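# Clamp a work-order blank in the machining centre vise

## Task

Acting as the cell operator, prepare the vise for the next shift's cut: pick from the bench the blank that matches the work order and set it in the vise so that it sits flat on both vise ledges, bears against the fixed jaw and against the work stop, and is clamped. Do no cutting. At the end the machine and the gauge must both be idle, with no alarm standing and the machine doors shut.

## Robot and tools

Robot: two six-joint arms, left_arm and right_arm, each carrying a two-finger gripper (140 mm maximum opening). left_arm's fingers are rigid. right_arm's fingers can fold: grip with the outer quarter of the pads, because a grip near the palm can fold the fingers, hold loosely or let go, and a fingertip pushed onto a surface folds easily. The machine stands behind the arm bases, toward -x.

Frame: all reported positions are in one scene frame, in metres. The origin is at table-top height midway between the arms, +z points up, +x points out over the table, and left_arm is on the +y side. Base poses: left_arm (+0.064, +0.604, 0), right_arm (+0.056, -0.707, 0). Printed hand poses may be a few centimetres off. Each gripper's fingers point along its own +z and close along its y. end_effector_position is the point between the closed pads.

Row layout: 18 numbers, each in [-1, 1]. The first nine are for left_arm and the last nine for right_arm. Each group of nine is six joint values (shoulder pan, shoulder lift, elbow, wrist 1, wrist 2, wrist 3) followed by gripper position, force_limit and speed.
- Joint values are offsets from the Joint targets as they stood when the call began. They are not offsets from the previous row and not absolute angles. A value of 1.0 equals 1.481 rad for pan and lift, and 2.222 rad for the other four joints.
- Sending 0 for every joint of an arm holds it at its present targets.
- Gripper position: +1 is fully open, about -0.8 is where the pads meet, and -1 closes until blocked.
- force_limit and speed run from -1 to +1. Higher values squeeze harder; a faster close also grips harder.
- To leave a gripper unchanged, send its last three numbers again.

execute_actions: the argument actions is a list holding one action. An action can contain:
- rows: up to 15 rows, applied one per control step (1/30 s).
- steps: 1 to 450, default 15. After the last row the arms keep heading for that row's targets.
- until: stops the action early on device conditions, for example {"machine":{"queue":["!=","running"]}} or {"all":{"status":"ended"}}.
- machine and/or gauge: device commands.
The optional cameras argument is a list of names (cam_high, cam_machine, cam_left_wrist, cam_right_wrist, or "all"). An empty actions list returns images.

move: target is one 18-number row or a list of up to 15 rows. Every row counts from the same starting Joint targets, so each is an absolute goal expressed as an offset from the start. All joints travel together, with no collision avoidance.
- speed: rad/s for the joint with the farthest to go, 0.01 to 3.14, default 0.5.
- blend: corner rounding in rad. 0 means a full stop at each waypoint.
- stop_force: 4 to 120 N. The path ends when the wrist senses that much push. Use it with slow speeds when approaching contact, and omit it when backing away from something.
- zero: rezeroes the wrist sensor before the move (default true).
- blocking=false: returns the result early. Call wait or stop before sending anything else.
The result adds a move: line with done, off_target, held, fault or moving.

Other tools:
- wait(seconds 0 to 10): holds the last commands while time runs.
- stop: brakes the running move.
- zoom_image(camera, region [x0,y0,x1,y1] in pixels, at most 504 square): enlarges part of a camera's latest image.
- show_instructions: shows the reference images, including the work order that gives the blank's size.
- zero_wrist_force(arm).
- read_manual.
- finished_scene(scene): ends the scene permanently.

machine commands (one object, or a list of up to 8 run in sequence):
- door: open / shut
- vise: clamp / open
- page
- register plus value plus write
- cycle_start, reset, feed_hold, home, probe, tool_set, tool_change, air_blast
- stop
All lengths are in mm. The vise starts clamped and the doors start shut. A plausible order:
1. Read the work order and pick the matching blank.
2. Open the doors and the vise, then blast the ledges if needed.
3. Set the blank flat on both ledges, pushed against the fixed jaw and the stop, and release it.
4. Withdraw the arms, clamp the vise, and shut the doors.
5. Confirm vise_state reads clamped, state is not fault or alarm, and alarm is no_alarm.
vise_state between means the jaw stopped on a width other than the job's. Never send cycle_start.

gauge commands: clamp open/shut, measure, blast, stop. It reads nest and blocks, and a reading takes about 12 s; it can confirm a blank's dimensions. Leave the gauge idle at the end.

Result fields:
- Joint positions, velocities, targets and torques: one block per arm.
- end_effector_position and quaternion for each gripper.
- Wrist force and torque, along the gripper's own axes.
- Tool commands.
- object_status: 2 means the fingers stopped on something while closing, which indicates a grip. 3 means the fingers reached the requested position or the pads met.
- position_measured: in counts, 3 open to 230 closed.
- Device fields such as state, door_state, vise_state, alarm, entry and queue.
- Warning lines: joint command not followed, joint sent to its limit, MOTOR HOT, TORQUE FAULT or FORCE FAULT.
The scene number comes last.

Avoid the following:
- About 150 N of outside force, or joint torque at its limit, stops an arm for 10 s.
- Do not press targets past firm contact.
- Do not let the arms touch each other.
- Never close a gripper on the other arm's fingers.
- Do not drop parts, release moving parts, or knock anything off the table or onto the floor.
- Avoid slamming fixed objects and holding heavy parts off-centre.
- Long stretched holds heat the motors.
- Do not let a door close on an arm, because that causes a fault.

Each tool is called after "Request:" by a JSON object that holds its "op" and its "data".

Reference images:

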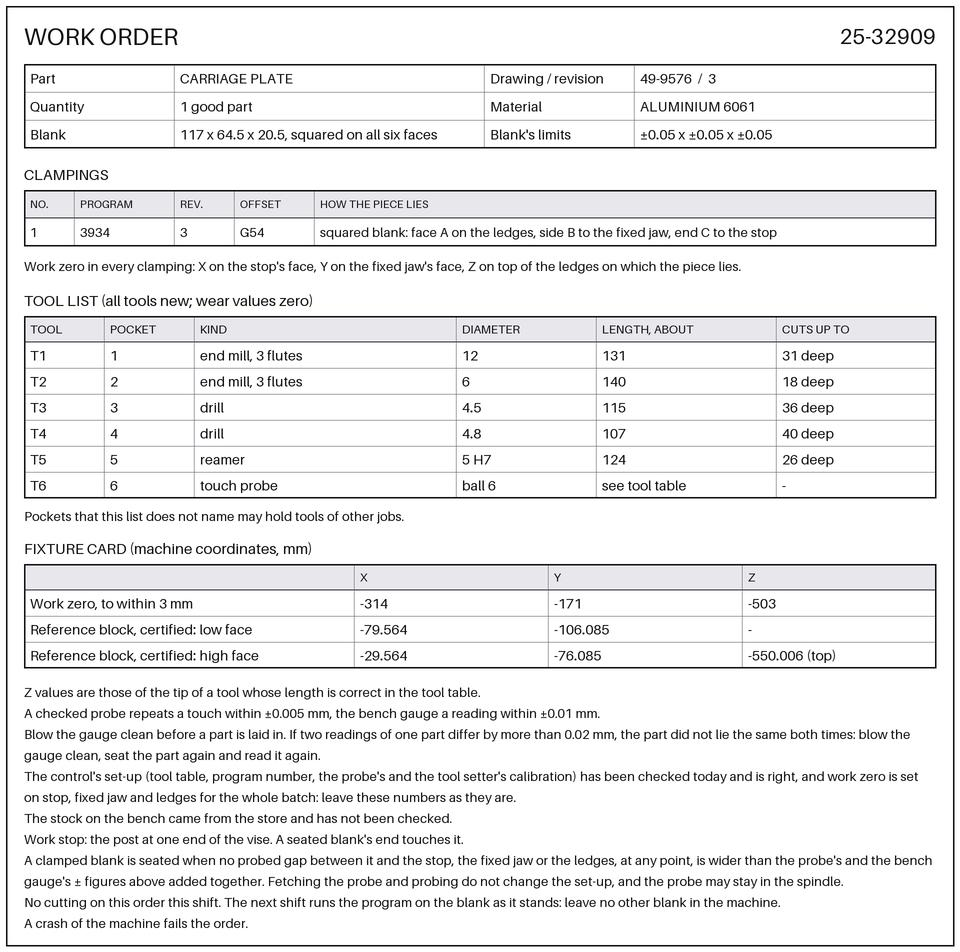

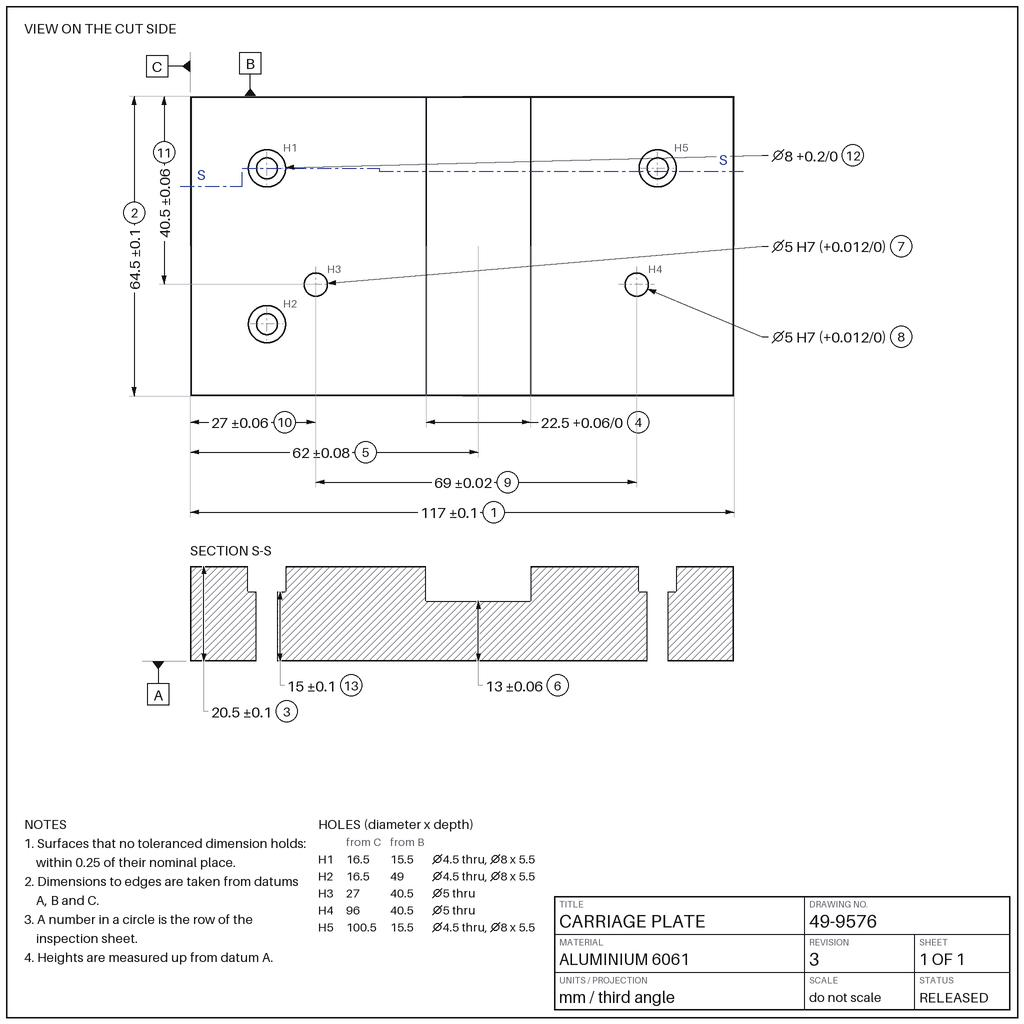

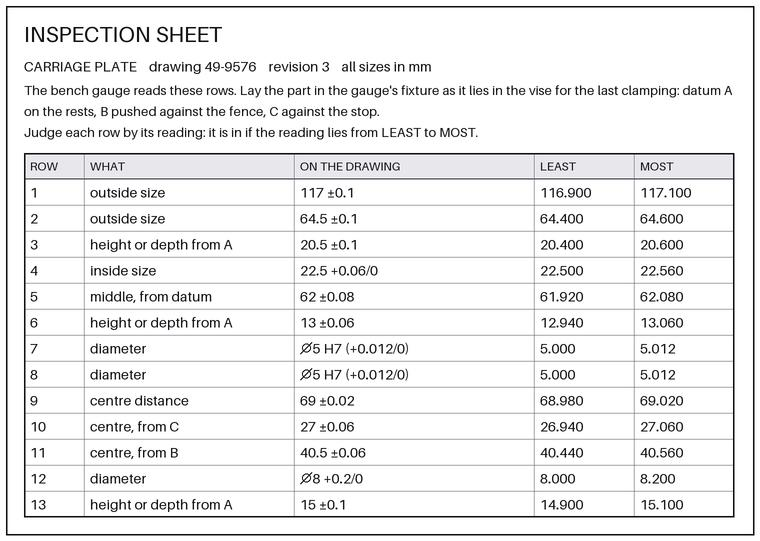

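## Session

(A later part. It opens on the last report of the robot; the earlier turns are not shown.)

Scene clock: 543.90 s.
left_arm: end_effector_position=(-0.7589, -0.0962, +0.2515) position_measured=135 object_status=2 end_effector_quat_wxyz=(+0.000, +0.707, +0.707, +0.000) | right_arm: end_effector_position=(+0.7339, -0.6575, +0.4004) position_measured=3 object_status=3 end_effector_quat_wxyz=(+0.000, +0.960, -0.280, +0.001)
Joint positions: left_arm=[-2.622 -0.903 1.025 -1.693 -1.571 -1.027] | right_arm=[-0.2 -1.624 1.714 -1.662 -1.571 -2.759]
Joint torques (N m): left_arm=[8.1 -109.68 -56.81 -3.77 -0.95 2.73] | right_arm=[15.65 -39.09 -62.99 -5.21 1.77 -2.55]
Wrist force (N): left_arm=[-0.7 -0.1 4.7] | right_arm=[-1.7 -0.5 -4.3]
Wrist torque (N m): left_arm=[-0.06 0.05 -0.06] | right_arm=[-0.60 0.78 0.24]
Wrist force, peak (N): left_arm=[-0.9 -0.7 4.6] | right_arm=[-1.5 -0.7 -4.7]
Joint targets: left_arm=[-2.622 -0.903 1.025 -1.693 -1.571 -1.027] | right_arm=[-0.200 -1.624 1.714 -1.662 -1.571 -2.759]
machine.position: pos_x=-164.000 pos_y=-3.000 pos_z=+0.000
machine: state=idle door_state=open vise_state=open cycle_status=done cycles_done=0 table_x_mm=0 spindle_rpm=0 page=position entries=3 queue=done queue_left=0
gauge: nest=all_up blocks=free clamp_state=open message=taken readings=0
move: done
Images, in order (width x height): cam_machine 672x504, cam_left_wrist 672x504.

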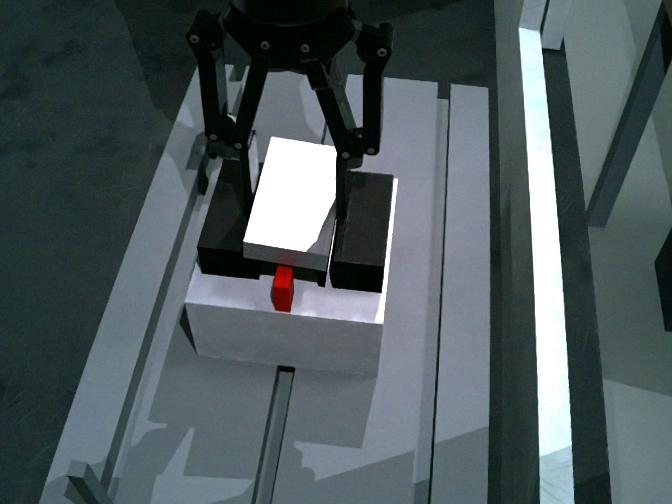

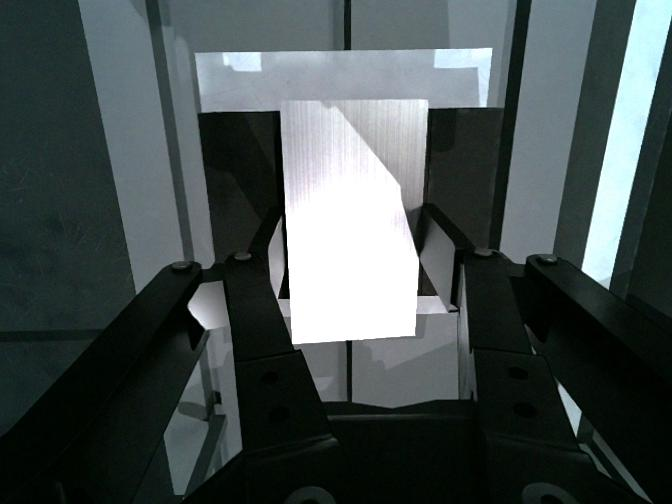

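Request:
{"op": "move", "data": {"target": [-0.00506,-0.00944,0.01054,-0.00425,0,-0.00338,-1,0,-1,0,0,0,0,0,0,1,1,1], "speed": 0.05}}

Request:
{"op": "move", "data": {"target": [0,0.00452,0.01602,-0.01904,0,0,-1,0,-1,0,0,0,0,0,0,1,1,1], "speed": 0.018, "stop_force": 7, "cameras": ["cam_machine","cam_left_wrist"]}}

Scene clock: 586.80 s.
left_arm: end_effector_position=(-0.7578, -0.0864, +0.2515) position_measured=135 object_status=2 end_effector_quat_wxyz=(+0.000, +0.707, +0.707, +0.000) | right_arm: end_effector_position=(+0.7339, -0.6575, +0.4004) position_measured=3 object_status=3 end_effector_quat_wxyz=(+0.000, +0.960, -0.280, +0.001)
Joint positions: left_arm=[-2.629 -0.917 1.048 -1.703 -1.571 -1.034] | right_arm=[-0.2 -1.624 1.714 -1.662 -1.571 -2.759]
Joint torques (N m): left_arm=[-11.44 -106.31 -43.41 -7.7 -1.49 -2.61] | right_arm=[18.28 -40.99 -62.34 -4.75 2.09 -2.29]
Wrist force (N): left_arm=[-0.6 -0.2 4.3] | right_arm=[-1.7 -0.6 -4.3]
Wrist torque (N m): left_arm=[-0.08 0.05 0.12] | right_arm=[-0.63 0.80 0.24]
Wrist force, peak (N): left_arm=[-0.8 -0.6 5.0] | right_arm=[-1.6 -0.7 -4.7]
Joint targets: left_arm=[-2.629 -0.917 1.048 -1.703 -1.571 -1.034] | right_arm=[-0.200 -1.624 1.714 -1.662 -1.571 -2.759]
machine.position: pos_x=-164.000 pos_y=-3.000 pos_z=+0.000
machine: state=idle door_state=open vise_state=open cycle_status=done cycles_done=0 table_x_mm=0 spindle_rpm=0 page=position entries=3 queue=done queue_left=0
gauge: nest=all_up blocks=free clamp_state=open message=taken readings=0
move: done

Scene clock: 589.13 s.
left_arm: end_effector_position=(-0.7577, -0.0862, +0.2389) position_measured=135 object_status=2 end_effector_quat_wxyz=(+0.000, +0.707, +0.707, +0.000) | right_arm: end_effector_position=(+0.7339, -0.6575, +0.4004) position_measured=3 object_status=3 end_effector_quat_wxyz=(+0.000, +0.960, -0.280, +0.001)
Joint positions: left_arm=[-2.629 -0.914 1.065 -1.723 -1.571 -1.034] | right_arm=[-0.2 -1.624 1.714 -1.662 -1.571 -2.759]
Joint torques (N m): left_arm=[-11.53 -96.79 -53.47 -3.68 -1.14 -2.62] | right_arm=[17.51 -40.78 -61.23 -5.16 1.77 -2.05]
Wrist force (N): left_arm=[-2.6 2.2 -2.8] | right_arm=[-1.5 -0.6 -4.4]
Wrist torque (N m): left_arm=[-0.38 0.30 0.28] | right_arm=[-0.63 0.75 0.24]
Wrist force, peak (N): left_arm=[-3.2 5.9 -14.2] | right_arm=[-1.5 -1.1 -4.5]
Joint targets: left_arm=[-2.629 -0.914 1.065 -1.723 -1.571 -1.034] | right_arm=[-0.200 -1.624 1.714 -1.662 -1.571 -2.759]
machine.position: pos_x=-164.000 pos_y=-3.000 pos_z=+0.000
machine: state=idle door_state=open vise_state=open cycle_status=done cycles_done=0 table_x_mm=0 spindle_rpm=0 page=position entries=3 queue=done queue_left=0
gauge: nest=all_up blocks=free clamp_state=open message=taken readings=0
move: contact (left_arm); left_arm: the wrist 1 is farthest, 0.022 rad from its target
Images, in order (width x height): cam_machine 672x504, cam_left_wrist 672x504.

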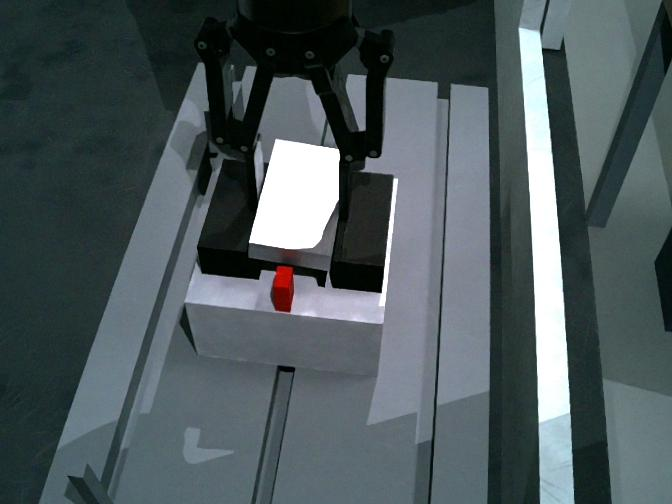

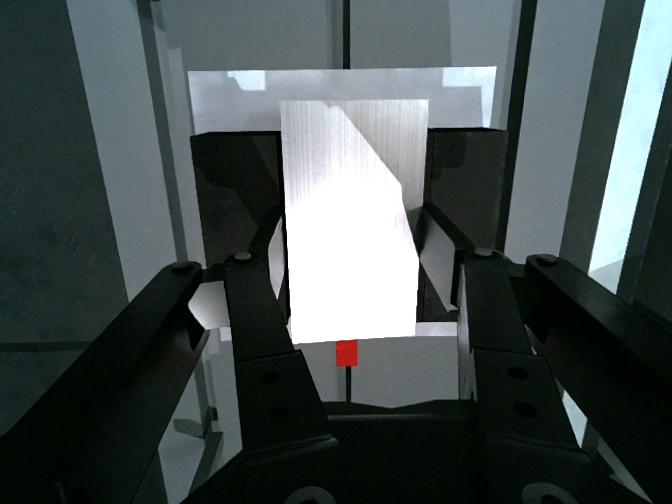

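Request:
{"op": "zoom_image", "data": {"camera": "cam_left_wrist", "region": [180, 60, 520, 380]}}

Request:
{"op": "zoom_image", "data": {"camera": "cam_machine", "region": [190, 130, 410, 320]}}

Scaled by 1.482.

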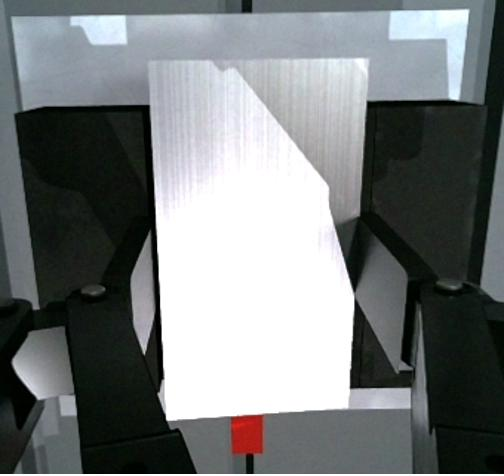

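Scaled by 2.291.

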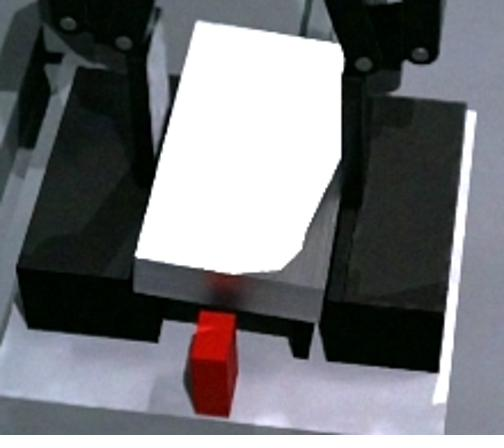

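Request:
{"op": "zoom_image", "data": {"camera": "cam_machine", "region": [190, 220, 300, 300]}}

Request:
{"op": "zoom_image", "data": {"camera": "cam_machine", "region": [290, 140, 400, 300]}}

Scaled by 4.582.

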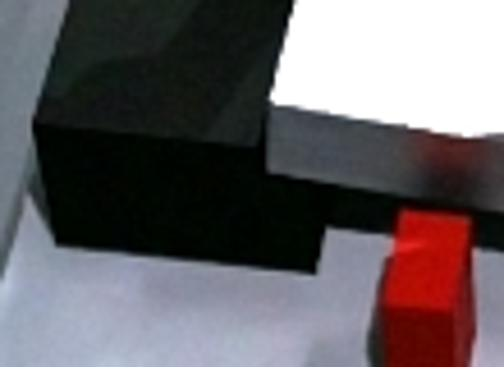

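Scaled by 3.150.

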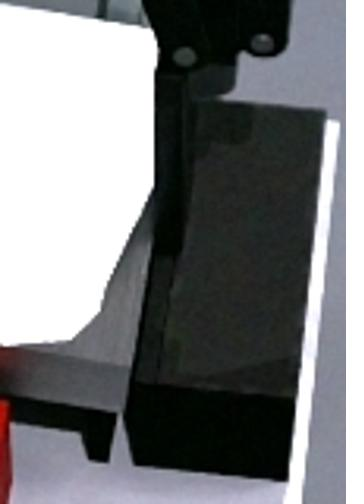

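Request:
{"op": "move", "data": {"target": [[0,-0.00256,-0.00906,0.01076,0,0,-1,0,-1,0,0,0,0,0,0,1,1,1],[0.0112,-0.01006,-0.0527,0.05995,0,0.00738,-1,0,-1,0,0,0,0,0,0,1,1,1],[0.54355,-0.5447,0.29185,0.07174,0,0.3622,-1,0,-1,0,0,0,0,0,0,1,1,1]], "speed": [0.06,0.2,0.7], "blend": [0.005,0.03,0]}}

Request:
{"op": "execute_actions", "data": {"actions": [], "cameras": ["cam_high"]}}

Scene clock: 661.67 s.
left_arm: end_effector_position=(+0.0970, -0.0198, +0.4498) position_measured=135 object_status=2 end_effector_quat_wxyz=(+0.000, +0.707, +0.707, +0.000) | right_arm: end_effector_position=(+0.7339, -0.6575, +0.4004) position_measured=3 object_status=3 end_effector_quat_wxyz=(+0.000, +0.960, -0.280, +0.001)
Joint positions: left_arm=[-1.824 -1.72 1.713 -1.564 -1.571 -0.23] | right_arm=[-0.2 -1.624 1.714 -1.662 -1.571 -2.759]
Joint torques (N m): left_arm=[11.88 -46.27 -43.04 -3.7 -1.67 2.69] | right_arm=[18.74 -43.28 -59.6 -4.91 1.9 -2]
Wrist force (N): left_arm=[-0.3 0.2 4.4] | right_arm=[-1.5 -0.8 -4.4]
Wrist torque (N m): left_arm=[0.05 0.01 -0.07] | right_arm=[-0.66 0.74 0.24]
Wrist force, peak (N): left_arm=[2.0 -7.5 5.8] | right_arm=[-1.8 -0.9 -4.6]
Joint targets: left_arm=[-1.824 -1.720 1.714 -1.564 -1.571 -0.230] | right_arm=[-0.200 -1.624 1.714 -1.662 -1.571 -2.759]
machine.position: pos_x=-164.000 pos_y=-3.000 pos_z=+0.000
machine: state=idle door_state=open vise_state=open cycle_status=done cycles_done=0 table_x_mm=0 spindle_rpm=0 page=position entries=3 queue=done queue_left=0
gauge: nest=all_up blocks=free clamp_state=open message=taken readings=0
move: done

Scene clock: 661.67 s.
left_arm: end_effector_position=(+0.0970, -0.0198, +0.4498) position_measured=135 object_status=2 end_effector_quat_wxyz=(+0.000, +0.707, +0.707, +0.000) | right_arm: end_effector_position=(+0.7339, -0.6575, +0.4004) position_measured=3 object_status=3 end_effector_quat_wxyz=(+0.000, +0.960, -0.280, +0.001)
Joint positions: left_arm=[-1.824 -1.72 1.713 -1.564 -1.571 -0.23] | right_arm=[-0.2 -1.624 1.714 -1.662 -1.571 -2.759]
Joint velocities: within noise
Joint torques (N m): left_arm=[11.88 -46.27 -43.04 -3.7 -1.67 2.69] | right_arm=[18.74 -43.28 -59.6 -4.91 1.9 -2]
Wrist force (N): left_arm=[-0.3 0.2 4.4] | right_arm=[-1.5 -0.8 -4.4]
Wrist torque (N m): left_arm=[0.05 0.01 -0.07] | right_arm=[-0.66 0.74 0.24]
Wrist force, peak (N): left_arm=[-0.3 0.2 4.4] | right_arm=[-1.5 -0.8 -4.4]
Joint targets: left_arm=[-1.824 -1.720 1.714 -1.564 -1.571 -0.230] | right_arm=[-0.200 -1.624 1.714 -1.662 -1.571 -2.759]
Tool commands: left_gripper/position=-1.0 left_gripper/force_limit=+0.0 left_gripper/speed=-1.0 right_gripper/position=+1.0 right_gripper/force_limit=+1.0 right_gripper/speed=+1.0
machine.position: pos_x=-164.000 pos_y=-3.000 pos_z=+0.000
machine: state=idle door_state=open vise_state=open cycle_status=done cycles_done=0 table_x_mm=0 spindle_rpm=0 page=position entries=3 queue=done queue_left=0
gauge: nest=all_up blocks=free clamp_state=open message=taken readings=0
Images, in order (width x height): cam_high 672x504.

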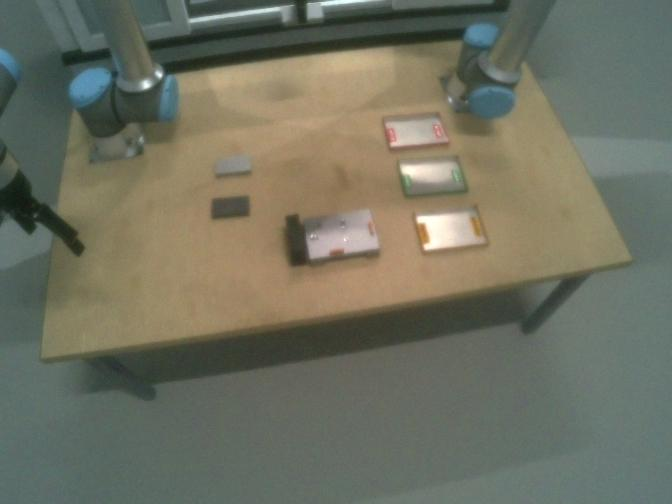

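Request:
{"op": "move", "data": {"target": [0.50783,0.2528,-0.05653,-0.11233,0,0.33884,-1,0,-1,0,0,0,0,0,0,1,1,1], "speed": 0.7, "cameras": ["cam_left_wrist","cam_right_wrist"]}}

Scene clock: 667.00 s.
left_arm: end_effector_position=(+0.6199, -0.0123, +0.3005) position_measured=135 object_status=2 end_effector_quat_wxyz=(+0.000, +0.708, +0.707, +0.000) | right_arm: end_effector_position=(+0.7339, -0.6575, +0.4004) position_measured=3 object_status=3 end_effector_quat_wxyz=(+0.000, +0.960, -0.280, +0.001)
Joint positions: left_arm=[-1.072 -1.346 1.588 -1.813 -1.571 0.523] | right_arm=[-0.2 -1.624 1.714 -1.662 -1.571 -2.759]
Joint torques (N m): left_arm=[14.04 -56.56 -56.46 -7.74 -1.64 2.69] | right_arm=[18.5 -43.64 -60.18 -4.86 2.07 -1.56]
Wrist force (N): left_arm=[-0.4 -0.3 4.6] | right_arm=[-1.6 -0.6 -4.3]
Wrist torque (N m): left_arm=[-0.05 0.04 -0.06] | right_arm=[-0.62 0.77 0.24]
Wrist force, peak (N): left_arm=[0.9 4.9 6.8] | right_arm=[-1.6 -0.7 -4.6]
Joint targets: left_arm=[-1.072 -1.346 1.588 -1.813 -1.571 0.523] | right_arm=[-0.200 -1.624 1.714 -1.662 -1.571 -2.759]
machine.position: pos_x=-164.000 pos_y=-3.000 pos_z=+0.000
machine: state=idle door_state=open vise_state=open cycle_status=done cycles_done=0 table_x_mm=0 spindle_rpm=0 page=position entries=3 queue=done queue_left=0
gauge: nest=all_up blocks=free clamp_state=open message=taken readings=0
move: done
Images, in order (width x height): cam_left_wrist 672x504, cam_right_wrist 672x504.

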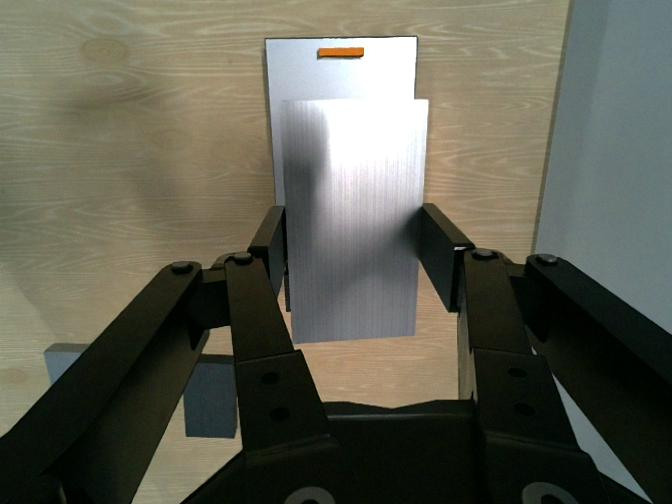

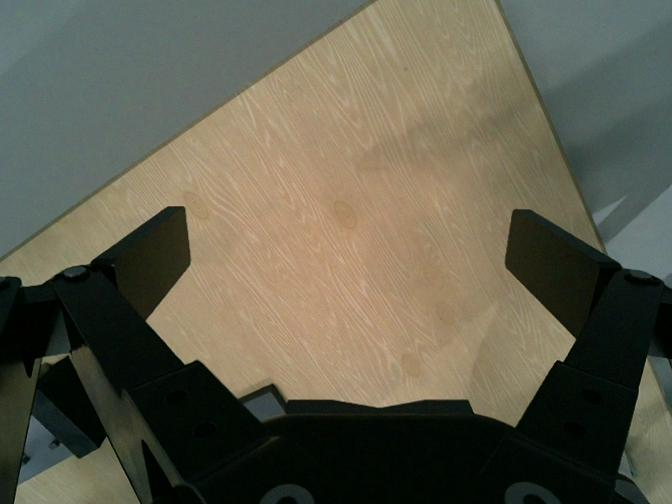

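Request:
{"op": "move", "data": {"target": [0.0686,0.13045,-0.11728,0.03033,0,0.04572,-1,0,-1,0,0,0,0,0,0,1,1,1], "speed": 0.5, "cameras": ["cam_left_wrist"]}}

Request:
{"op": "zoom_image", "data": {"camera": "cam_left_wrist", "region": [100, 30, 300, 230]}}

Scene clock: 682.87 s.
left_arm: end_effector_position=(+0.7498, -0.0501, +0.3007) position_measured=135 object_status=2 end_effector_quat_wxyz=(+0.000, +0.707, +0.707, +0.000) | right_arm: end_effector_position=(+0.7339, -0.6575, +0.4004) position_measured=3 object_status=3 end_effector_quat_wxyz=(+0.000, +0.960, -0.280, +0.001)
Joint positions: left_arm=[-0.97 -1.153 1.328 -1.746 -1.571 0.625] | right_arm=[-0.2 -1.624 1.714 -1.662 -1.571 -2.759]
Joint torques (N m): left_arm=[14.48 -75.35 -56.88 -3.61 -1.73 2.48] | right_arm=[19.21 -43.25 -58.84 -4.21 2.47 -1.61]
Wrist force (N): left_arm=[-0.6 0.0 5.3] | right_arm=[-1.6 -0.9 -4.2]
Wrist torque (N m): left_arm=[0.01 0.07 -0.08] | right_arm=[-0.70 0.76 0.24]
Wrist force, peak (N): left_arm=[0.4 -2.9 5.0] | right_arm=[-1.7 -0.8 -4.7]
Joint targets: left_arm=[-0.970 -1.153 1.327 -1.746 -1.571 0.625] | right_arm=[-0.200 -1.624 1.714 -1.662 -1.571 -2.759]
machine.position: pos_x=-164.000 pos_y=-3.000 pos_z=+0.000
machine: state=idle door_state=open vise_state=open cycle_status=done cycles_done=0 table_x_mm=0 spindle_rpm=0 page=position entries=3 queue=done queue_left=0
gauge: nest=all_up blocks=free clamp_state=open message=taken readings=0
move: done
Images, in order (width x height): cam_left_wrist 672x504.

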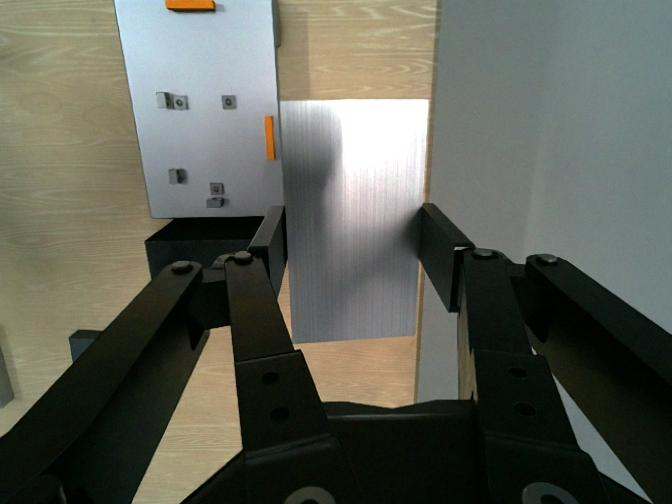

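Scaled by 2.520.

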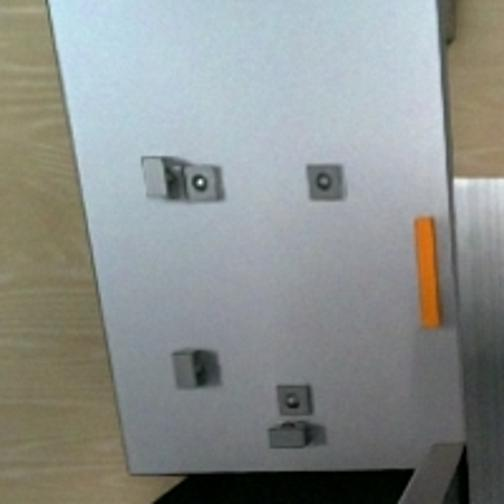

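Request:
{"op": "move", "data": {"target": [[-0.06648,-0.08997,0.16573,-0.10577,0,-0.04431,-1,0,-1,0,0,0,0,0,0,1,1,1],[-0.06648,-0.05462,0.19533,-0.15892,0,-0.04431,-1,0,-1,0,0,0,0,0,0,1,1,1]], "speed": [0.5,0.2], "blend": [0.03,0], "cameras": ["cam_left_wrist"]}}

Scene clock: 723.53 s.
left_arm: end_effector_position=(+0.6245, -0.0147, +0.1306) position_measured=135 object_status=2 end_effector_quat_wxyz=(+0.000, +0.707, +0.707, +0.000) | right_arm: end_effector_position=(+0.7339, -0.6575, +0.4004) position_measured=3 object_status=3 end_effector_quat_wxyz=(+0.000, +0.960, -0.280, +0.001)
Joint positions: left_arm=[-1.069 -1.234 1.761 -2.099 -1.571 0.526] | right_arm=[-0.2 -1.624 1.714 -1.662 -1.571 -2.759]
Joint torques (N m): left_arm=[-11.21 -64.57 -38.06 -7.9 -2.06 -2.6] | right_arm=[18.37 -47.3 -58.67 -4.31 1.66 -1.91]
Wrist force (N): left_arm=[-0.1 0.0 4.9] | right_arm=[-1.7 -0.9 -4.2]
Wrist torque (N m): left_arm=[0.01 -0.03 0.14] | right_arm=[-0.70 0.80 0.24]
Wrist force, peak (N): left_arm=[-0.1 0.0 6.5] | right_arm=[-1.8 -1.1 -4.6]
Joint targets: left_arm=[-1.069 -1.234 1.761 -2.099 -1.571 0.526] | right_arm=[-0.200 -1.624 1.714 -1.662 -1.571 -2.759]
machine.position: pos_x=-164.000 pos_y=-3.000 pos_z=+0.000
machine: state=idle door_state=open vise_state=open cycle_status=done cycles_done=0 table_x_mm=0 spindle_rpm=0 page=position entries=3 queue=done queue_left=0
gauge: nest=all_up blocks=free clamp_state=open message=taken readings=0
move: done
Images, in order (width x height): cam_left_wrist 672x504.

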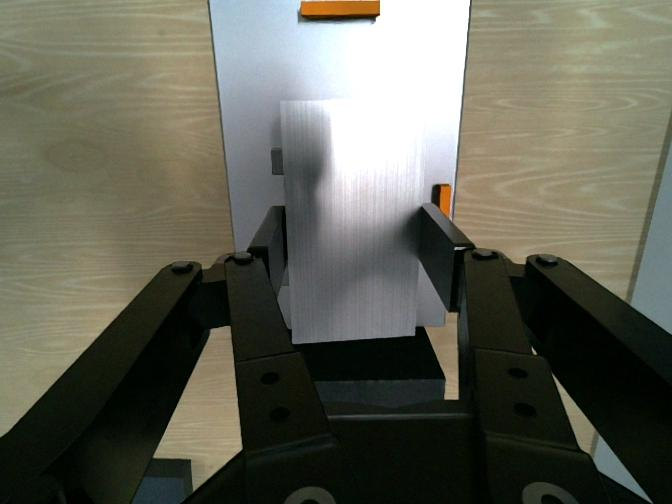

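Request:
{"op": "move", "data": {"target": [0,0.03045,0.0174,-0.0377,0,0,-1,0,-1,0,0,0,0,0,0,1,1,1], "speed": 0.025, "stop_force": 6, "cameras": ["cam_left_wrist"]}}

Scene clock: 732.70 s.
left_arm: end_effector_position=(+0.6247, -0.0150, +0.0927) position_measured=135 object_status=2 end_effector_quat_wxyz=(+0.000, +0.708, +0.707, +0.000) | right_arm: end_effector_position=(+0.7339, -0.6575, +0.4004) position_measured=3 object_status=3 end_effector_quat_wxyz=(+0.000, +0.960, -0.280, +0.001)
Joint positions: left_arm=[-1.069 -1.2 1.791 -2.162 -1.571 0.526] | right_arm=[-0.2 -1.624 1.714 -1.662 -1.571 -2.759]
Joint torques (N m): left_arm=[2.48 -79.26 -47.48 -3.59 -2.26 -2.32] | right_arm=[21 -46.74 -56.6 -4.66 1.78 -2.05]
Wrist force (N): left_arm=[0.0 2.0 1.4] | right_arm=[-1.5 -1.0 -4.3]
Wrist torque (N m): left_arm=[-0.20 0.24 0.17] | right_arm=[-0.72 0.75 0.24]
Wrist force, peak (N): left_arm=[0.1 -3.8 -12.7] | right_arm=[-1.6 -1.1 -4.5]
Joint targets: left_arm=[-1.069 -1.200 1.791 -2.162 -1.571 0.526] | right_arm=[-0.200 -1.624 1.714 -1.662 -1.571 -2.759]
machine.position: pos_x=-164.000 pos_y=-3.000 pos_z=+0.000
machine: state=idle door_state=open vise_state=open cycle_status=done cycles_done=0 table_x_mm=0 spindle_rpm=0 page=position entries=3 queue=done queue_left=0
gauge: nest=some_down blocks=free clamp_state=open message=taken readings=0
move: contact (left_arm); left_arm: the wrist 1 is farthest, 0.021 rad from its target
Images, in order (width x height): cam_left_wrist 672x504.

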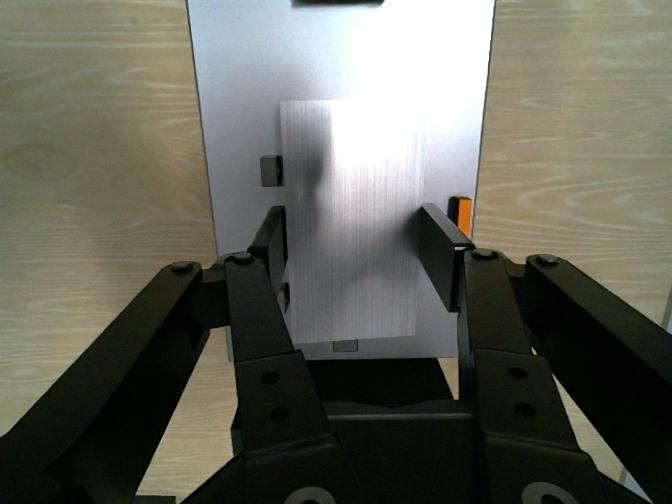

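Request:
{"op": "execute_actions", "data": {"actions": [{"rows":[[0,0,0,0,0,0,0.1,0,-1,0,0,0,0,0,0,1,1,1]],"steps":45}], "cameras": ["cam_left_wrist"]}}

Scene clock: 741.70 s.
left_arm: end_effector_position=(+0.6247, -0.0150, +0.0927) position_measured=117 object_status=3 end_effector_quat_wxyz=(+0.000, +0.707, +0.707, +0.000) | right_arm: end_effector_position=(+0.7339, -0.6575, +0.4004) position_measured=3 object_status=3 end_effector_quat_wxyz=(+0.000, +0.960, -0.280, +0.001)
Joint positions: left_arm=[-1.069 -1.2 1.791 -2.162 -1.571 0.526] | right_arm=[-0.2 -1.624 1.714 -1.662 -1.571 -2.759]
Joint torques (N m): left_arm=[9.83 -75.52 -46.97 -5.79 -2.17 0.04] | right_arm=[17.3 -46.73 -57.97 -4.47 2.09 -1.87]
Wrist force (N): left_arm=[-0.4 -0.2 0.7] | right_arm=[-1.5 -0.9 -4.3]
Wrist torque (N m): left_arm=[-0.02 0.05 0.12] | right_arm=[-0.70 0.74 0.24]
Wrist force, peak (N): left_arm=[-0.5 -0.2 4.3] | right_arm=[-1.6 -0.7 -4.7]
Joint targets: left_arm=[-1.069 -1.200 1.791 -2.162 -1.571 0.526] | right_arm=[-0.200 -1.624 1.714 -1.662 -1.571 -2.759]
machine.position: pos_x=-164.000 pos_y=-3.000 pos_z=+0.000
machine: state=idle door_state=open vise_state=open cycle_status=done cycles_done=0 table_x_mm=0 spindle_rpm=0 page=position entries=3 queue=done queue_left=0
gauge: nest=some_down blocks=free clamp_state=open message=taken readings=0
Images, in order (width x height): cam_left_wrist 672x504.

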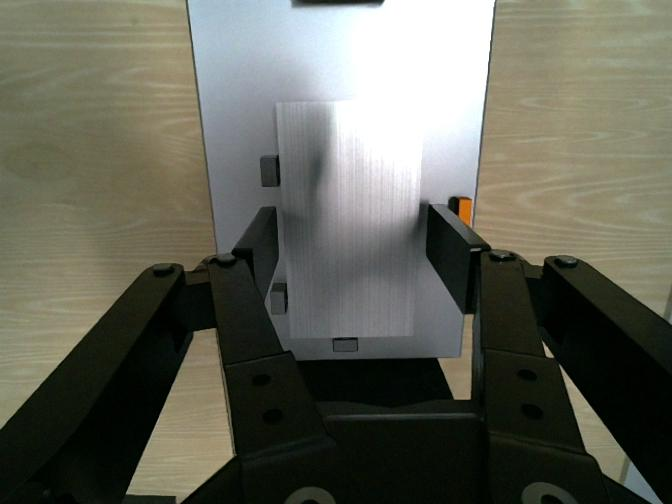

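Request:
{"op": "move", "data": {"target": [0,-0.02248,-0.01314,0.02822,0,0,0.1,0,-1,0,0,0,0,0,0,1,1,1], "speed": 0.1}}

Request:
{"op": "execute_actions", "data": {"actions": [{"gauge":{"clamp":"shut"},"steps":150,"until":{"gauge":{"clamp_state":"shut"}}}]}}

Request:
{"op": "execute_actions", "data": {"actions": [{"gauge":{"measure":true},"steps":420,"until":{"gauge":{"readings":[">=",1]}}}], "cameras": ["cam_left_wrist"]}}

Scene clock: 748.80 s.
left_arm: end_effector_position=(+0.6246, -0.0148, +0.1298) position_measured=117 object_status=3 end_effector_quat_wxyz=(+0.000, +0.707, +0.707, +0.000) | right_arm: end_effector_position=(+0.7339, -0.6575, +0.4004) position_measured=3 object_status=3 end_effector_quat_wxyz=(+0.000, +0.960, -0.280, +0.001)
Joint positions: left_arm=[-1.069 -1.233 1.762 -2.1 -1.571 0.526] | right_arm=[-0.2 -1.624 1.714 -1.662 -1.571 -2.759]
Joint torques (N m): left_arm=[9.53 -76.59 -48.98 -3.23 -2.12 0.2] | right_arm=[19.09 -46.82 -57.41 -4.1 2.04 -1.85]
Wrist force (N): left_arm=[-0.4 -0.4 1.4] | right_arm=[-1.7 -0.6 -4.5]
Wrist torque (N m): left_arm=[-0.07 0.04 0.15] | right_arm=[-0.64 0.79 0.24]
Wrist force, peak (N): left_arm=[-0.2 0.1 1.8] | right_arm=[-1.8 -0.7 -4.7]
Joint targets: left_arm=[-1.069 -1.233 1.761 -2.099 -1.571 0.526] | right_arm=[-0.200 -1.624 1.714 -1.662 -1.571 -2.759]
machine.position: pos_x=-164.000 pos_y=-3.000 pos_z=+0.000
machine: state=idle door_state=open vise_state=open cycle_status=done cycles_done=0 table_x_mm=0 spindle_rpm=0 page=position entries=3 queue=done queue_left=0
gauge: nest=some_down blocks=free clamp_state=open message=taken readings=0
move: done

Scene clock: 752.23 s.
left_arm: end_effector_position=(+0.6246, -0.0148, +0.1300) position_measured=117 object_status=3 end_effector_quat_wxyz=(+0.000, +0.707, +0.707, +0.000) | right_arm: end_effector_position=(+0.7339, -0.6575, +0.4004) position_measured=3 object_status=3 end_effector_quat_wxyz=(+0.000, +0.960, -0.280, +0.001)
Joint positions: left_arm=[-1.069 -1.233 1.761 -2.099 -1.571 0.526] | right_arm=[-0.2 -1.624 1.714 -1.662 -1.571 -2.759]
Joint torques (N m): left_arm=[9.04 -76.02 -49.82 -3.25 -2.3 0.07] | right_arm=[18.37 -47.4 -56.66 -4.27 1.23 -2.2]
Wrist force (N): left_arm=[-0.2 -0.3 0.9] | right_arm=[-1.3 -0.7 -4.3]
Wrist torque (N m): left_arm=[-0.06 0.00 0.13] | right_arm=[-0.65 0.70 0.24]
Wrist force, peak (N): left_arm=[-0.6 -0.4 1.2] | right_arm=[-1.6 -0.7 -4.6]
Joint targets: left_arm=[-1.069 -1.233 1.761 -2.099 -1.571 0.526] | right_arm=[-0.200 -1.624 1.714 -1.662 -1.571 -2.759]
Tool commands: left_gripper/position=+0.1 left_gripper/force_limit=+0.0 left_gripper/speed=-1.0 right_gripper/position=+1.0 right_gripper/force_limit=+1.0 right_gripper/speed=+1.0
machine.position: pos_x=-164.000 pos_y=-3.000 pos_z=+0.000
machine: state=idle door_state=open vise_state=open cycle_status=done cycles_done=0 table_x_mm=0 spindle_rpm=0 page=position entries=3 queue=done queue_left=0
gauge: nest=all_down blocks=all clamp_state=shut message=taken readings=0

Scene clock: 764.43 s.
left_arm: end_effector_position=(+0.6246, -0.0148, +0.1300) position_measured=117 object_status=3 end_effector_quat_wxyz=(+0.000, +0.707, +0.707, +0.000) | right_arm: end_effector_position=(+0.7339, -0.6575, +0.4004) position_measured=3 object_status=3 end_effector_quat_wxyz=(+0.000, +0.960, -0.280, +0.001)
Joint positions: left_arm=[-1.069 -1.233 1.761 -2.099 -1.571 0.526] | right_arm=[-0.2 -1.624 1.714 -1.662 -1.571 -2.759]
Joint torques (N m): left_arm=[7.92 -77.95 -49.02 -3.23 -2.43 -0.01] | right_arm=[17.24 -47.91 -56.36 -4.07 2.09 -2.03]
Wrist force (N): left_arm=[-0.2 -0.2 1.0] | right_arm=[-1.4 -0.7 -4.3]
Wrist torque (N m): left_arm=[-0.04 -0.01 0.14] | right_arm=[-0.66 0.74 0.24]
Wrist force, peak (N): left_arm=[-0.5 0.1 1.4] | right_arm=[-1.6 -0.9 -4.6]
Joint targets: left_arm=[-1.069 -1.233 1.761 -2.099 -1.571 0.526] | right_arm=[-0.200 -1.624 1.714 -1.662 -1.571 -2.759]
Tool commands: left_gripper/position=+0.1 left_gripper/force_limit=+0.0 left_gripper/speed=-1.0 right_gripper/position=+1.0 right_gripper/force_limit=+1.0 right_gripper/speed=+1.0
machine.position: pos_x=-164.000 pos_y=-3.000 pos_z=+0.000
machine: state=idle door_state=open vise_state=open cycle_status=done cycles_done=0 table_x_mm=0 spindle_rpm=0 page=position entries=3 queue=done queue_left=0
gauge: nest=all_down blocks=all clamp_state=shut message=taken readings=1 no_1=117.013 no_2=64.469 no_3=19.115 no_6=19.120 no_13=19.122
Images, in order (width x height): cam_left_wrist 672x504.

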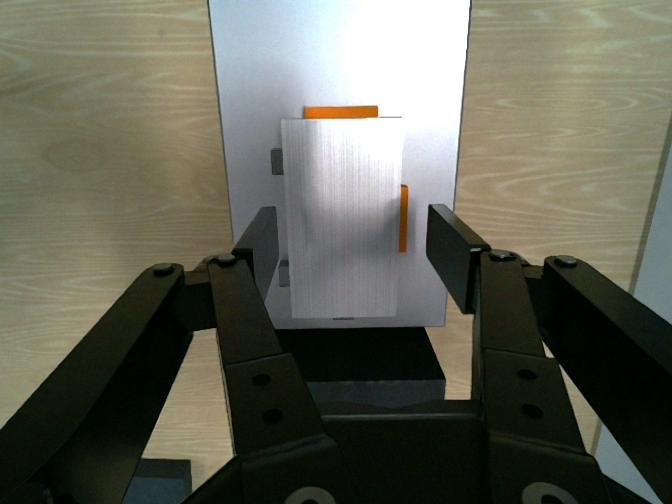

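Request:
{"op": "execute_actions", "data": {"actions": [{"gauge":{"clamp":"open"},"steps":120,"until":{"gauge":{"clamp_state":"open"}}}]}}

Request:
{"op": "move", "data": {"target": [[-0.00525,-0.00036,0.00034,-0.0001,0,-0.0035,0.1,0,-1,0,0,0,0,0,0,1,1,1],[-0.00525,0.02429,0.01485,-0.03104,0,-0.0035,0.1,0,-1,0,0,0,0,0,0,1,1,1]], "speed": 0.04, "stop_force": 10, "cameras": ["cam_left_wrist"]}}

Scene clock: 783.97 s.
left_arm: end_effector_position=(+0.6246, -0.0148, +0.1300) position_measured=117 object_status=3 end_effector_quat_wxyz=(+0.000, +0.707, +0.707, +0.000) | right_arm: end_effector_position=(+0.7339, -0.6575, +0.4004) position_measured=3 object_status=3 end_effector_quat_wxyz=(+0.000, +0.960, -0.280, +0.001)
Joint positions: left_arm=[-1.069 -1.233 1.761 -2.099 -1.571 0.526] | right_arm=[-0.2 -1.624 1.714 -1.662 -1.571 -2.759]
Joint torques (N m): left_arm=[8.25 -77.05 -49.75 -3.24 -2.25 -0.3] | right_arm=[18.62 -48.48 -57.98 -4.31 1.86 -2.37]
Wrist force (N): left_arm=[-0.3 -0.3 1.0] | right_arm=[-1.6 -0.8 -4.3]
Wrist torque (N m): left_arm=[-0.04 0.03 0.14] | right_arm=[-0.66 0.77 0.24]
Wrist force, peak (N): left_arm=[-0.5 0.1 1.5] | right_arm=[-1.5 -0.9 -4.7]
Joint targets: left_arm=[-1.069 -1.233 1.761 -2.099 -1.571 0.526] | right_arm=[-0.200 -1.624 1.714 -1.662 -1.571 -2.759]
Tool commands: left_gripper/position=+0.1 left_gripper/force_limit=+0.0 left_gripper/speed=-1.0 right_gripper/position=+1.0 right_gripper/force_limit=+1.0 right_gripper/speed=+1.0
machine.position: pos_x=-164.000 pos_y=-3.000 pos_z=+0.000
machine: state=idle door_state=open vise_state=open cycle_status=done cycles_done=0 table_x_mm=0 spindle_rpm=0 page=position entries=3 queue=done queue_left=0
gauge: nest=all_down blocks=all clamp_state=open message=taken readings=1 no_1=117.013 no_2=64.469 no_3=19.115 no_6=19.120 no_13=19.122

Scene clock: 786.90 s.
left_arm: end_effector_position=(+0.6196, -0.0188, +0.0890) position_measured=117 object_status=3 end_effector_quat_wxyz=(+0.000, +0.707, +0.707, +0.000) | right_arm: end_effector_position=(+0.7339, -0.6575, +0.4004) position_measured=3 object_status=3 end_effector_quat_wxyz=(+0.000, +0.960, -0.280, +0.001)
Joint positions: left_arm=[-1.077 -1.197 1.794 -2.168 -1.571 0.519] | right_arm=[-0.2 -1.624 1.714 -1.662 -1.571 -2.759]
Joint torques (N m): left_arm=[-10.01 -60.75 -33.06 -7.5 -2.02 -2.72] | right_arm=[18.47 -48.05 -56.26 -4.73 1.98 -1.84]
Wrist force (N): left_arm=[-0.5 -0.4 1.0] | right_arm=[-1.5 -0.7 -4.3]
Wrist torque (N m): left_arm=[-0.08 0.08 0.12] | right_arm=[-0.65 0.74 0.24]
Wrist force, peak (N): left_arm=[-1.0 -0.3 1.2] | right_arm=[-1.6 -1.0 -4.6]
Joint targets: left_arm=[-1.077 -1.197 1.794 -2.168 -1.571 0.519] | right_arm=[-0.200 -1.624 1.714 -1.662 -1.571 -2.759]
machine.position: pos_x=-164.000 pos_y=-3.000 pos_z=+0.000
machine: state=idle door_state=open vise_state=open cycle_status=done cycles_done=0 table_x_mm=0 spindle_rpm=0 page=position entries=3 queue=done queue_left=0
gauge: nest=all_down blocks=all clamp_state=open message=taken readings=1 no_1=117.013 no_2=64.469 no_3=19.115 no_6=19.120 no_13=19.122
move: done
Images, in order (width x height): cam_left_wrist 672x504.

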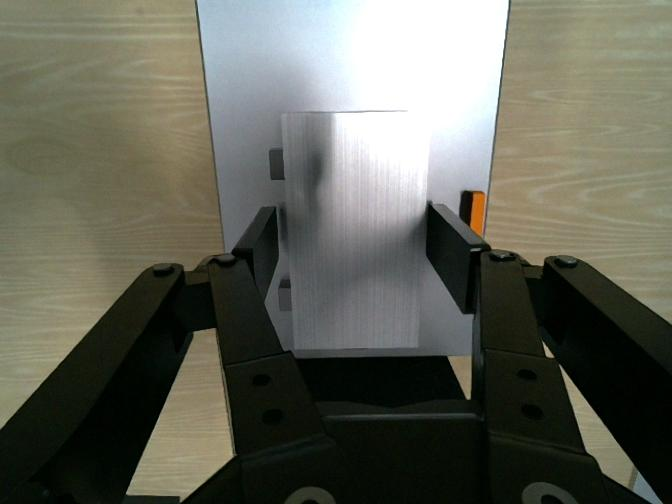

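Request:
{"op": "move", "data": {"target": [0.00086,0.00079,-0.00074,0.00021,0,0.00058,0.1,0,-1,0,0,0,0,0,0,1,1,1], "speed": 0.03}}

Request:
{"op": "execute_actions", "data": {"actions": [{"rows":[[0,0,0,0,0,0,-1,-0.5,-1,0,0,0,0,0,0,1,1,1]],"steps":45}]}}

Scene clock: 796.90 s.
left_arm: end_effector_position=(+0.6207, -0.0189, +0.0889) position_measured=117 object_status=3 end_effector_quat_wxyz=(+0.000, +0.708, +0.707, +0.000) | right_arm: end_effector_position=(+0.7339, -0.6575, +0.4004) position_measured=3 object_status=3 end_effector_quat_wxyz=(+0.000, +0.960, -0.280, +0.001)
Joint positions: left_arm=[-1.075 -1.196 1.793 -2.168 -1.571 0.52] | right_arm=[-0.2 -1.624 1.714 -1.662 -1.571 -2.759]
Joint torques (N m): left_arm=[13.52 -62.98 -48.45 -3.34 -2.04 2.63] | right_arm=[17.52 -48.71 -56.28 -4.31 1.72 -2.25]
Wrist force (N): left_arm=[-0.6 0.0 0.5] | right_arm=[-1.5 -0.8 -4.3]
Wrist torque (N m): left_arm=[0.00 0.08 -0.05] | right_arm=[-0.67 0.74 0.24]
Wrist force, peak (N): left_arm=[-0.8 0.0 1.5] | right_arm=[-1.6 -1.0 -4.6]
Joint targets: left_arm=[-1.075 -1.196 1.793 -2.168 -1.571 0.520] | right_arm=[-0.200 -1.624 1.714 -1.662 -1.571 -2.759]
machine.position: pos_x=-164.000 pos_y=-3.000 pos_z=+0.000
machine: state=idle door_state=open vise_state=open cycle_status=done cycles_done=0 table_x_mm=0 spindle_rpm=0 page=position entries=3 queue=done queue_left=0
gauge: nest=all_down blocks=all clamp_state=open message=taken readings=1 no_1=117.013 no_2=64.469 no_3=19.115 no_6=19.120 no_13=19.122
move: done

Scene clock: 798.60 s.
left_arm: end_effector_position=(+0.6208, -0.0189, +0.0890) position_measured=133 object_status=2 end_effector_quat_wxyz=(+0.000, +0.708, +0.707, +0.000) | right_arm: end_effector_position=(+0.7339, -0.6575, +0.4004) position_measured=3 object_status=3 end_effector_quat_wxyz=(+0.000, +0.960, -0.280, +0.001)
Joint positions: left_arm=[-1.075 -1.196 1.793 -2.168 -1.571 0.52] | right_arm=[-0.2 -1.624 1.714 -1.662 -1.571 -2.759]
Joint torques (N m): left_arm=[9.97 -60.96 -33.33 -6.36 -2.16 2.53] | right_arm=[18.18 -49.61 -57.02 -4.35 1.69 -1.87]
Wrist force (N): left_arm=[3.1 -3.3 -8.9] | right_arm=[-1.4 -0.7 -4.2]
Wrist torque (N m): left_arm=[0.01 0.16 -0.22] | right_arm=[-0.66 0.71 0.24]
Wrist force, peak (N): left_arm=[3.1 -2.9 -9.1] | right_arm=[-1.5 -0.8 -4.5]
Joint targets: left_arm=[-1.075 -1.196 1.793 -2.168 -1.571 0.520] | right_arm=[-0.200 -1.624 1.714 -1.662 -1.571 -2.759]
machine.position: pos_x=-164.000 pos_y=-3.000 pos_z=+0.000
machine: state=idle door_state=open vise_state=open cycle_status=done cycles_done=0 table_x_mm=0 spindle_rpm=0 page=position entries=3 queue=done queue_left=0
gauge: nest=all_down blocks=all clamp_state=open message=taken readings=1 no_1=117.013 no_2=64.469 no_3=19.115 no_6=19.120 no_13=19.122

Request:
{"op": "move", "data": {"target": [[0.00439,-0.0689,-0.05329,0.09921,0,0.00293,-1,-0.5,-1,0,0,0,0,0,0,1,1,1],[-0.08988,0.18488,-0.29003,0.1668,0,-0.05991,-1,-0.5,-1,0,0,0,0,0,0,1,1,1],[-0.08988,0.22006,-0.24722,0.10054,0,-0.05991,-1,-0.5,-1,0,0,0,0,0,0,1,1,1]], "speed": [0.15,0.6,0.3], "blend": [0.03,0.05,0], "cameras": ["cam_left_wrist"]}}

Request:
{"op": "move", "data": {"target": [0,0.03088,0.02018,-0.04076,0,0,-1,-0.5,-1,0,0,0,0,0,0,1,1,1], "speed": 0.035, "stop_force": 6}}

Scene clock: 820.53 s.
left_arm: end_effector_position=(+0.6197, -0.3005, +0.0999) position_measured=133 object_status=2 end_effector_quat_wxyz=(+0.000, +0.708, +0.707, +0.000) | right_arm: end_effector_position=(+0.7339, -0.6575, +0.4004) position_measured=3 object_status=3 end_effector_quat_wxyz=(+0.000, +0.960, -0.280, +0.001)
Joint positions: left_arm=[-1.208 -0.87 1.243 -1.944 -1.571 0.387] | right_arm=[-0.2 -1.624 1.714 -1.662 -1.571 -2.759]
Joint torques (N m): left_arm=[-10.8 -91.68 -40.95 -7.6 -2.1 -2.58] | right_arm=[18.85 -48.51 -56.27 -4.54 1.75 -2]
Wrist force (N): left_arm=[-0.4 -0.2 5.1] | right_arm=[-1.5 -1.0 -4.5]
Wrist torque (N m): left_arm=[-0.01 0.04 0.11] | right_arm=[-0.71 0.76 0.24]
Wrist force, peak (N): left_arm=[2.9 -3.2 -9.2] | right_arm=[-1.9 -0.9 -4.7]
Joint targets: left_arm=[-1.208 -0.870 1.243 -1.944 -1.571 0.387] | right_arm=[-0.200 -1.624 1.714 -1.662 -1.571 -2.759]
machine.position: pos_x=-164.000 pos_y=-3.000 pos_z=+0.000
machine: state=idle door_state=open vise_state=open cycle_status=done cycles_done=0 table_x_mm=0 spindle_rpm=0 page=position entries=3 queue=done queue_left=0
gauge: nest=all_up blocks=free clamp_state=open message=taken readings=1 no_1=117.013 no_2=64.469 no_3=19.115 no_6=19.120 no_13=19.122
move: done
Images, in order (width x height): cam_left_wrist 672x504.

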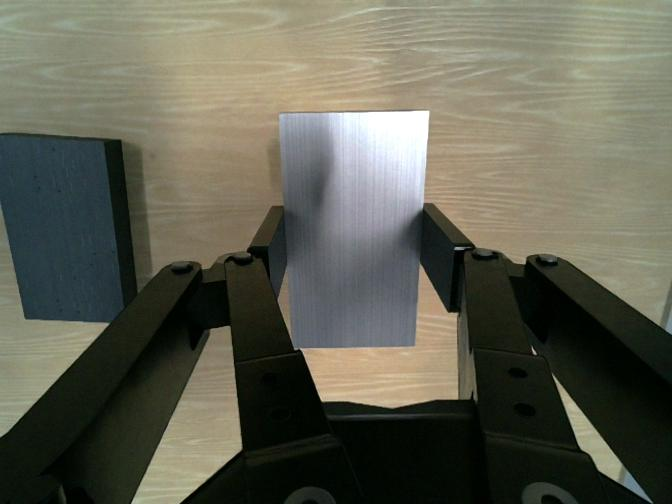

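Scene clock: 824.23 s.
left_arm: end_effector_position=(+0.6198, -0.3006, +0.0401) position_measured=133 object_status=2 end_effector_quat_wxyz=(+0.000, +0.708, +0.707, +0.000) | right_arm: end_effector_position=(+0.7339, -0.6575, +0.4004) position_measured=3 object_status=3 end_effector_quat_wxyz=(+0.000, +0.960, -0.280, +0.001)
Joint positions: left_arm=[-1.208 -0.828 1.284 -2.026 -1.571 0.387] | right_arm=[-0.2 -1.624 1.714 -1.662 -1.571 -2.759]
Joint torques (N m): left_arm=[-5.37 -111.26 -53.05 -3.71 -2.03 -2.43] | right_arm=[19.35 -49.5 -56.38 -4.13 2.33 -1.86]
Wrist force (N): left_arm=[-0.3 -0.1 5.1] | right_arm=[-1.8 -0.7 -4.3]
Wrist torque (N m): left_arm=[-0.01 0.00 0.09] | right_arm=[-0.66 0.83 0.24]
Wrist force, peak (N): left_arm=[2.3 -2.1 -18.7] | right_arm=[-1.4 -0.6 -4.7]
Joint targets: left_arm=[-1.208 -0.828 1.284 -2.026 -1.571 0.387] | right_arm=[-0.200 -1.624 1.714 -1.662 -1.571 -2.759]
machine.position: pos_x=-164.000 pos_y=-3.000 pos_z=+0.000
machine: state=idle door_state=open vise_state=open cycle_status=done cycles_done=0 table_x_mm=0 spindle_rpm=0 page=position entries=3 queue=done queue_left=0
gauge: nest=all_up blocks=free clamp_state=open message=taken readings=1 no_1=117.013 no_2=64.469 no_3=19.115 no_6=19.120 no_13=19.122
move: contact (left_arm)


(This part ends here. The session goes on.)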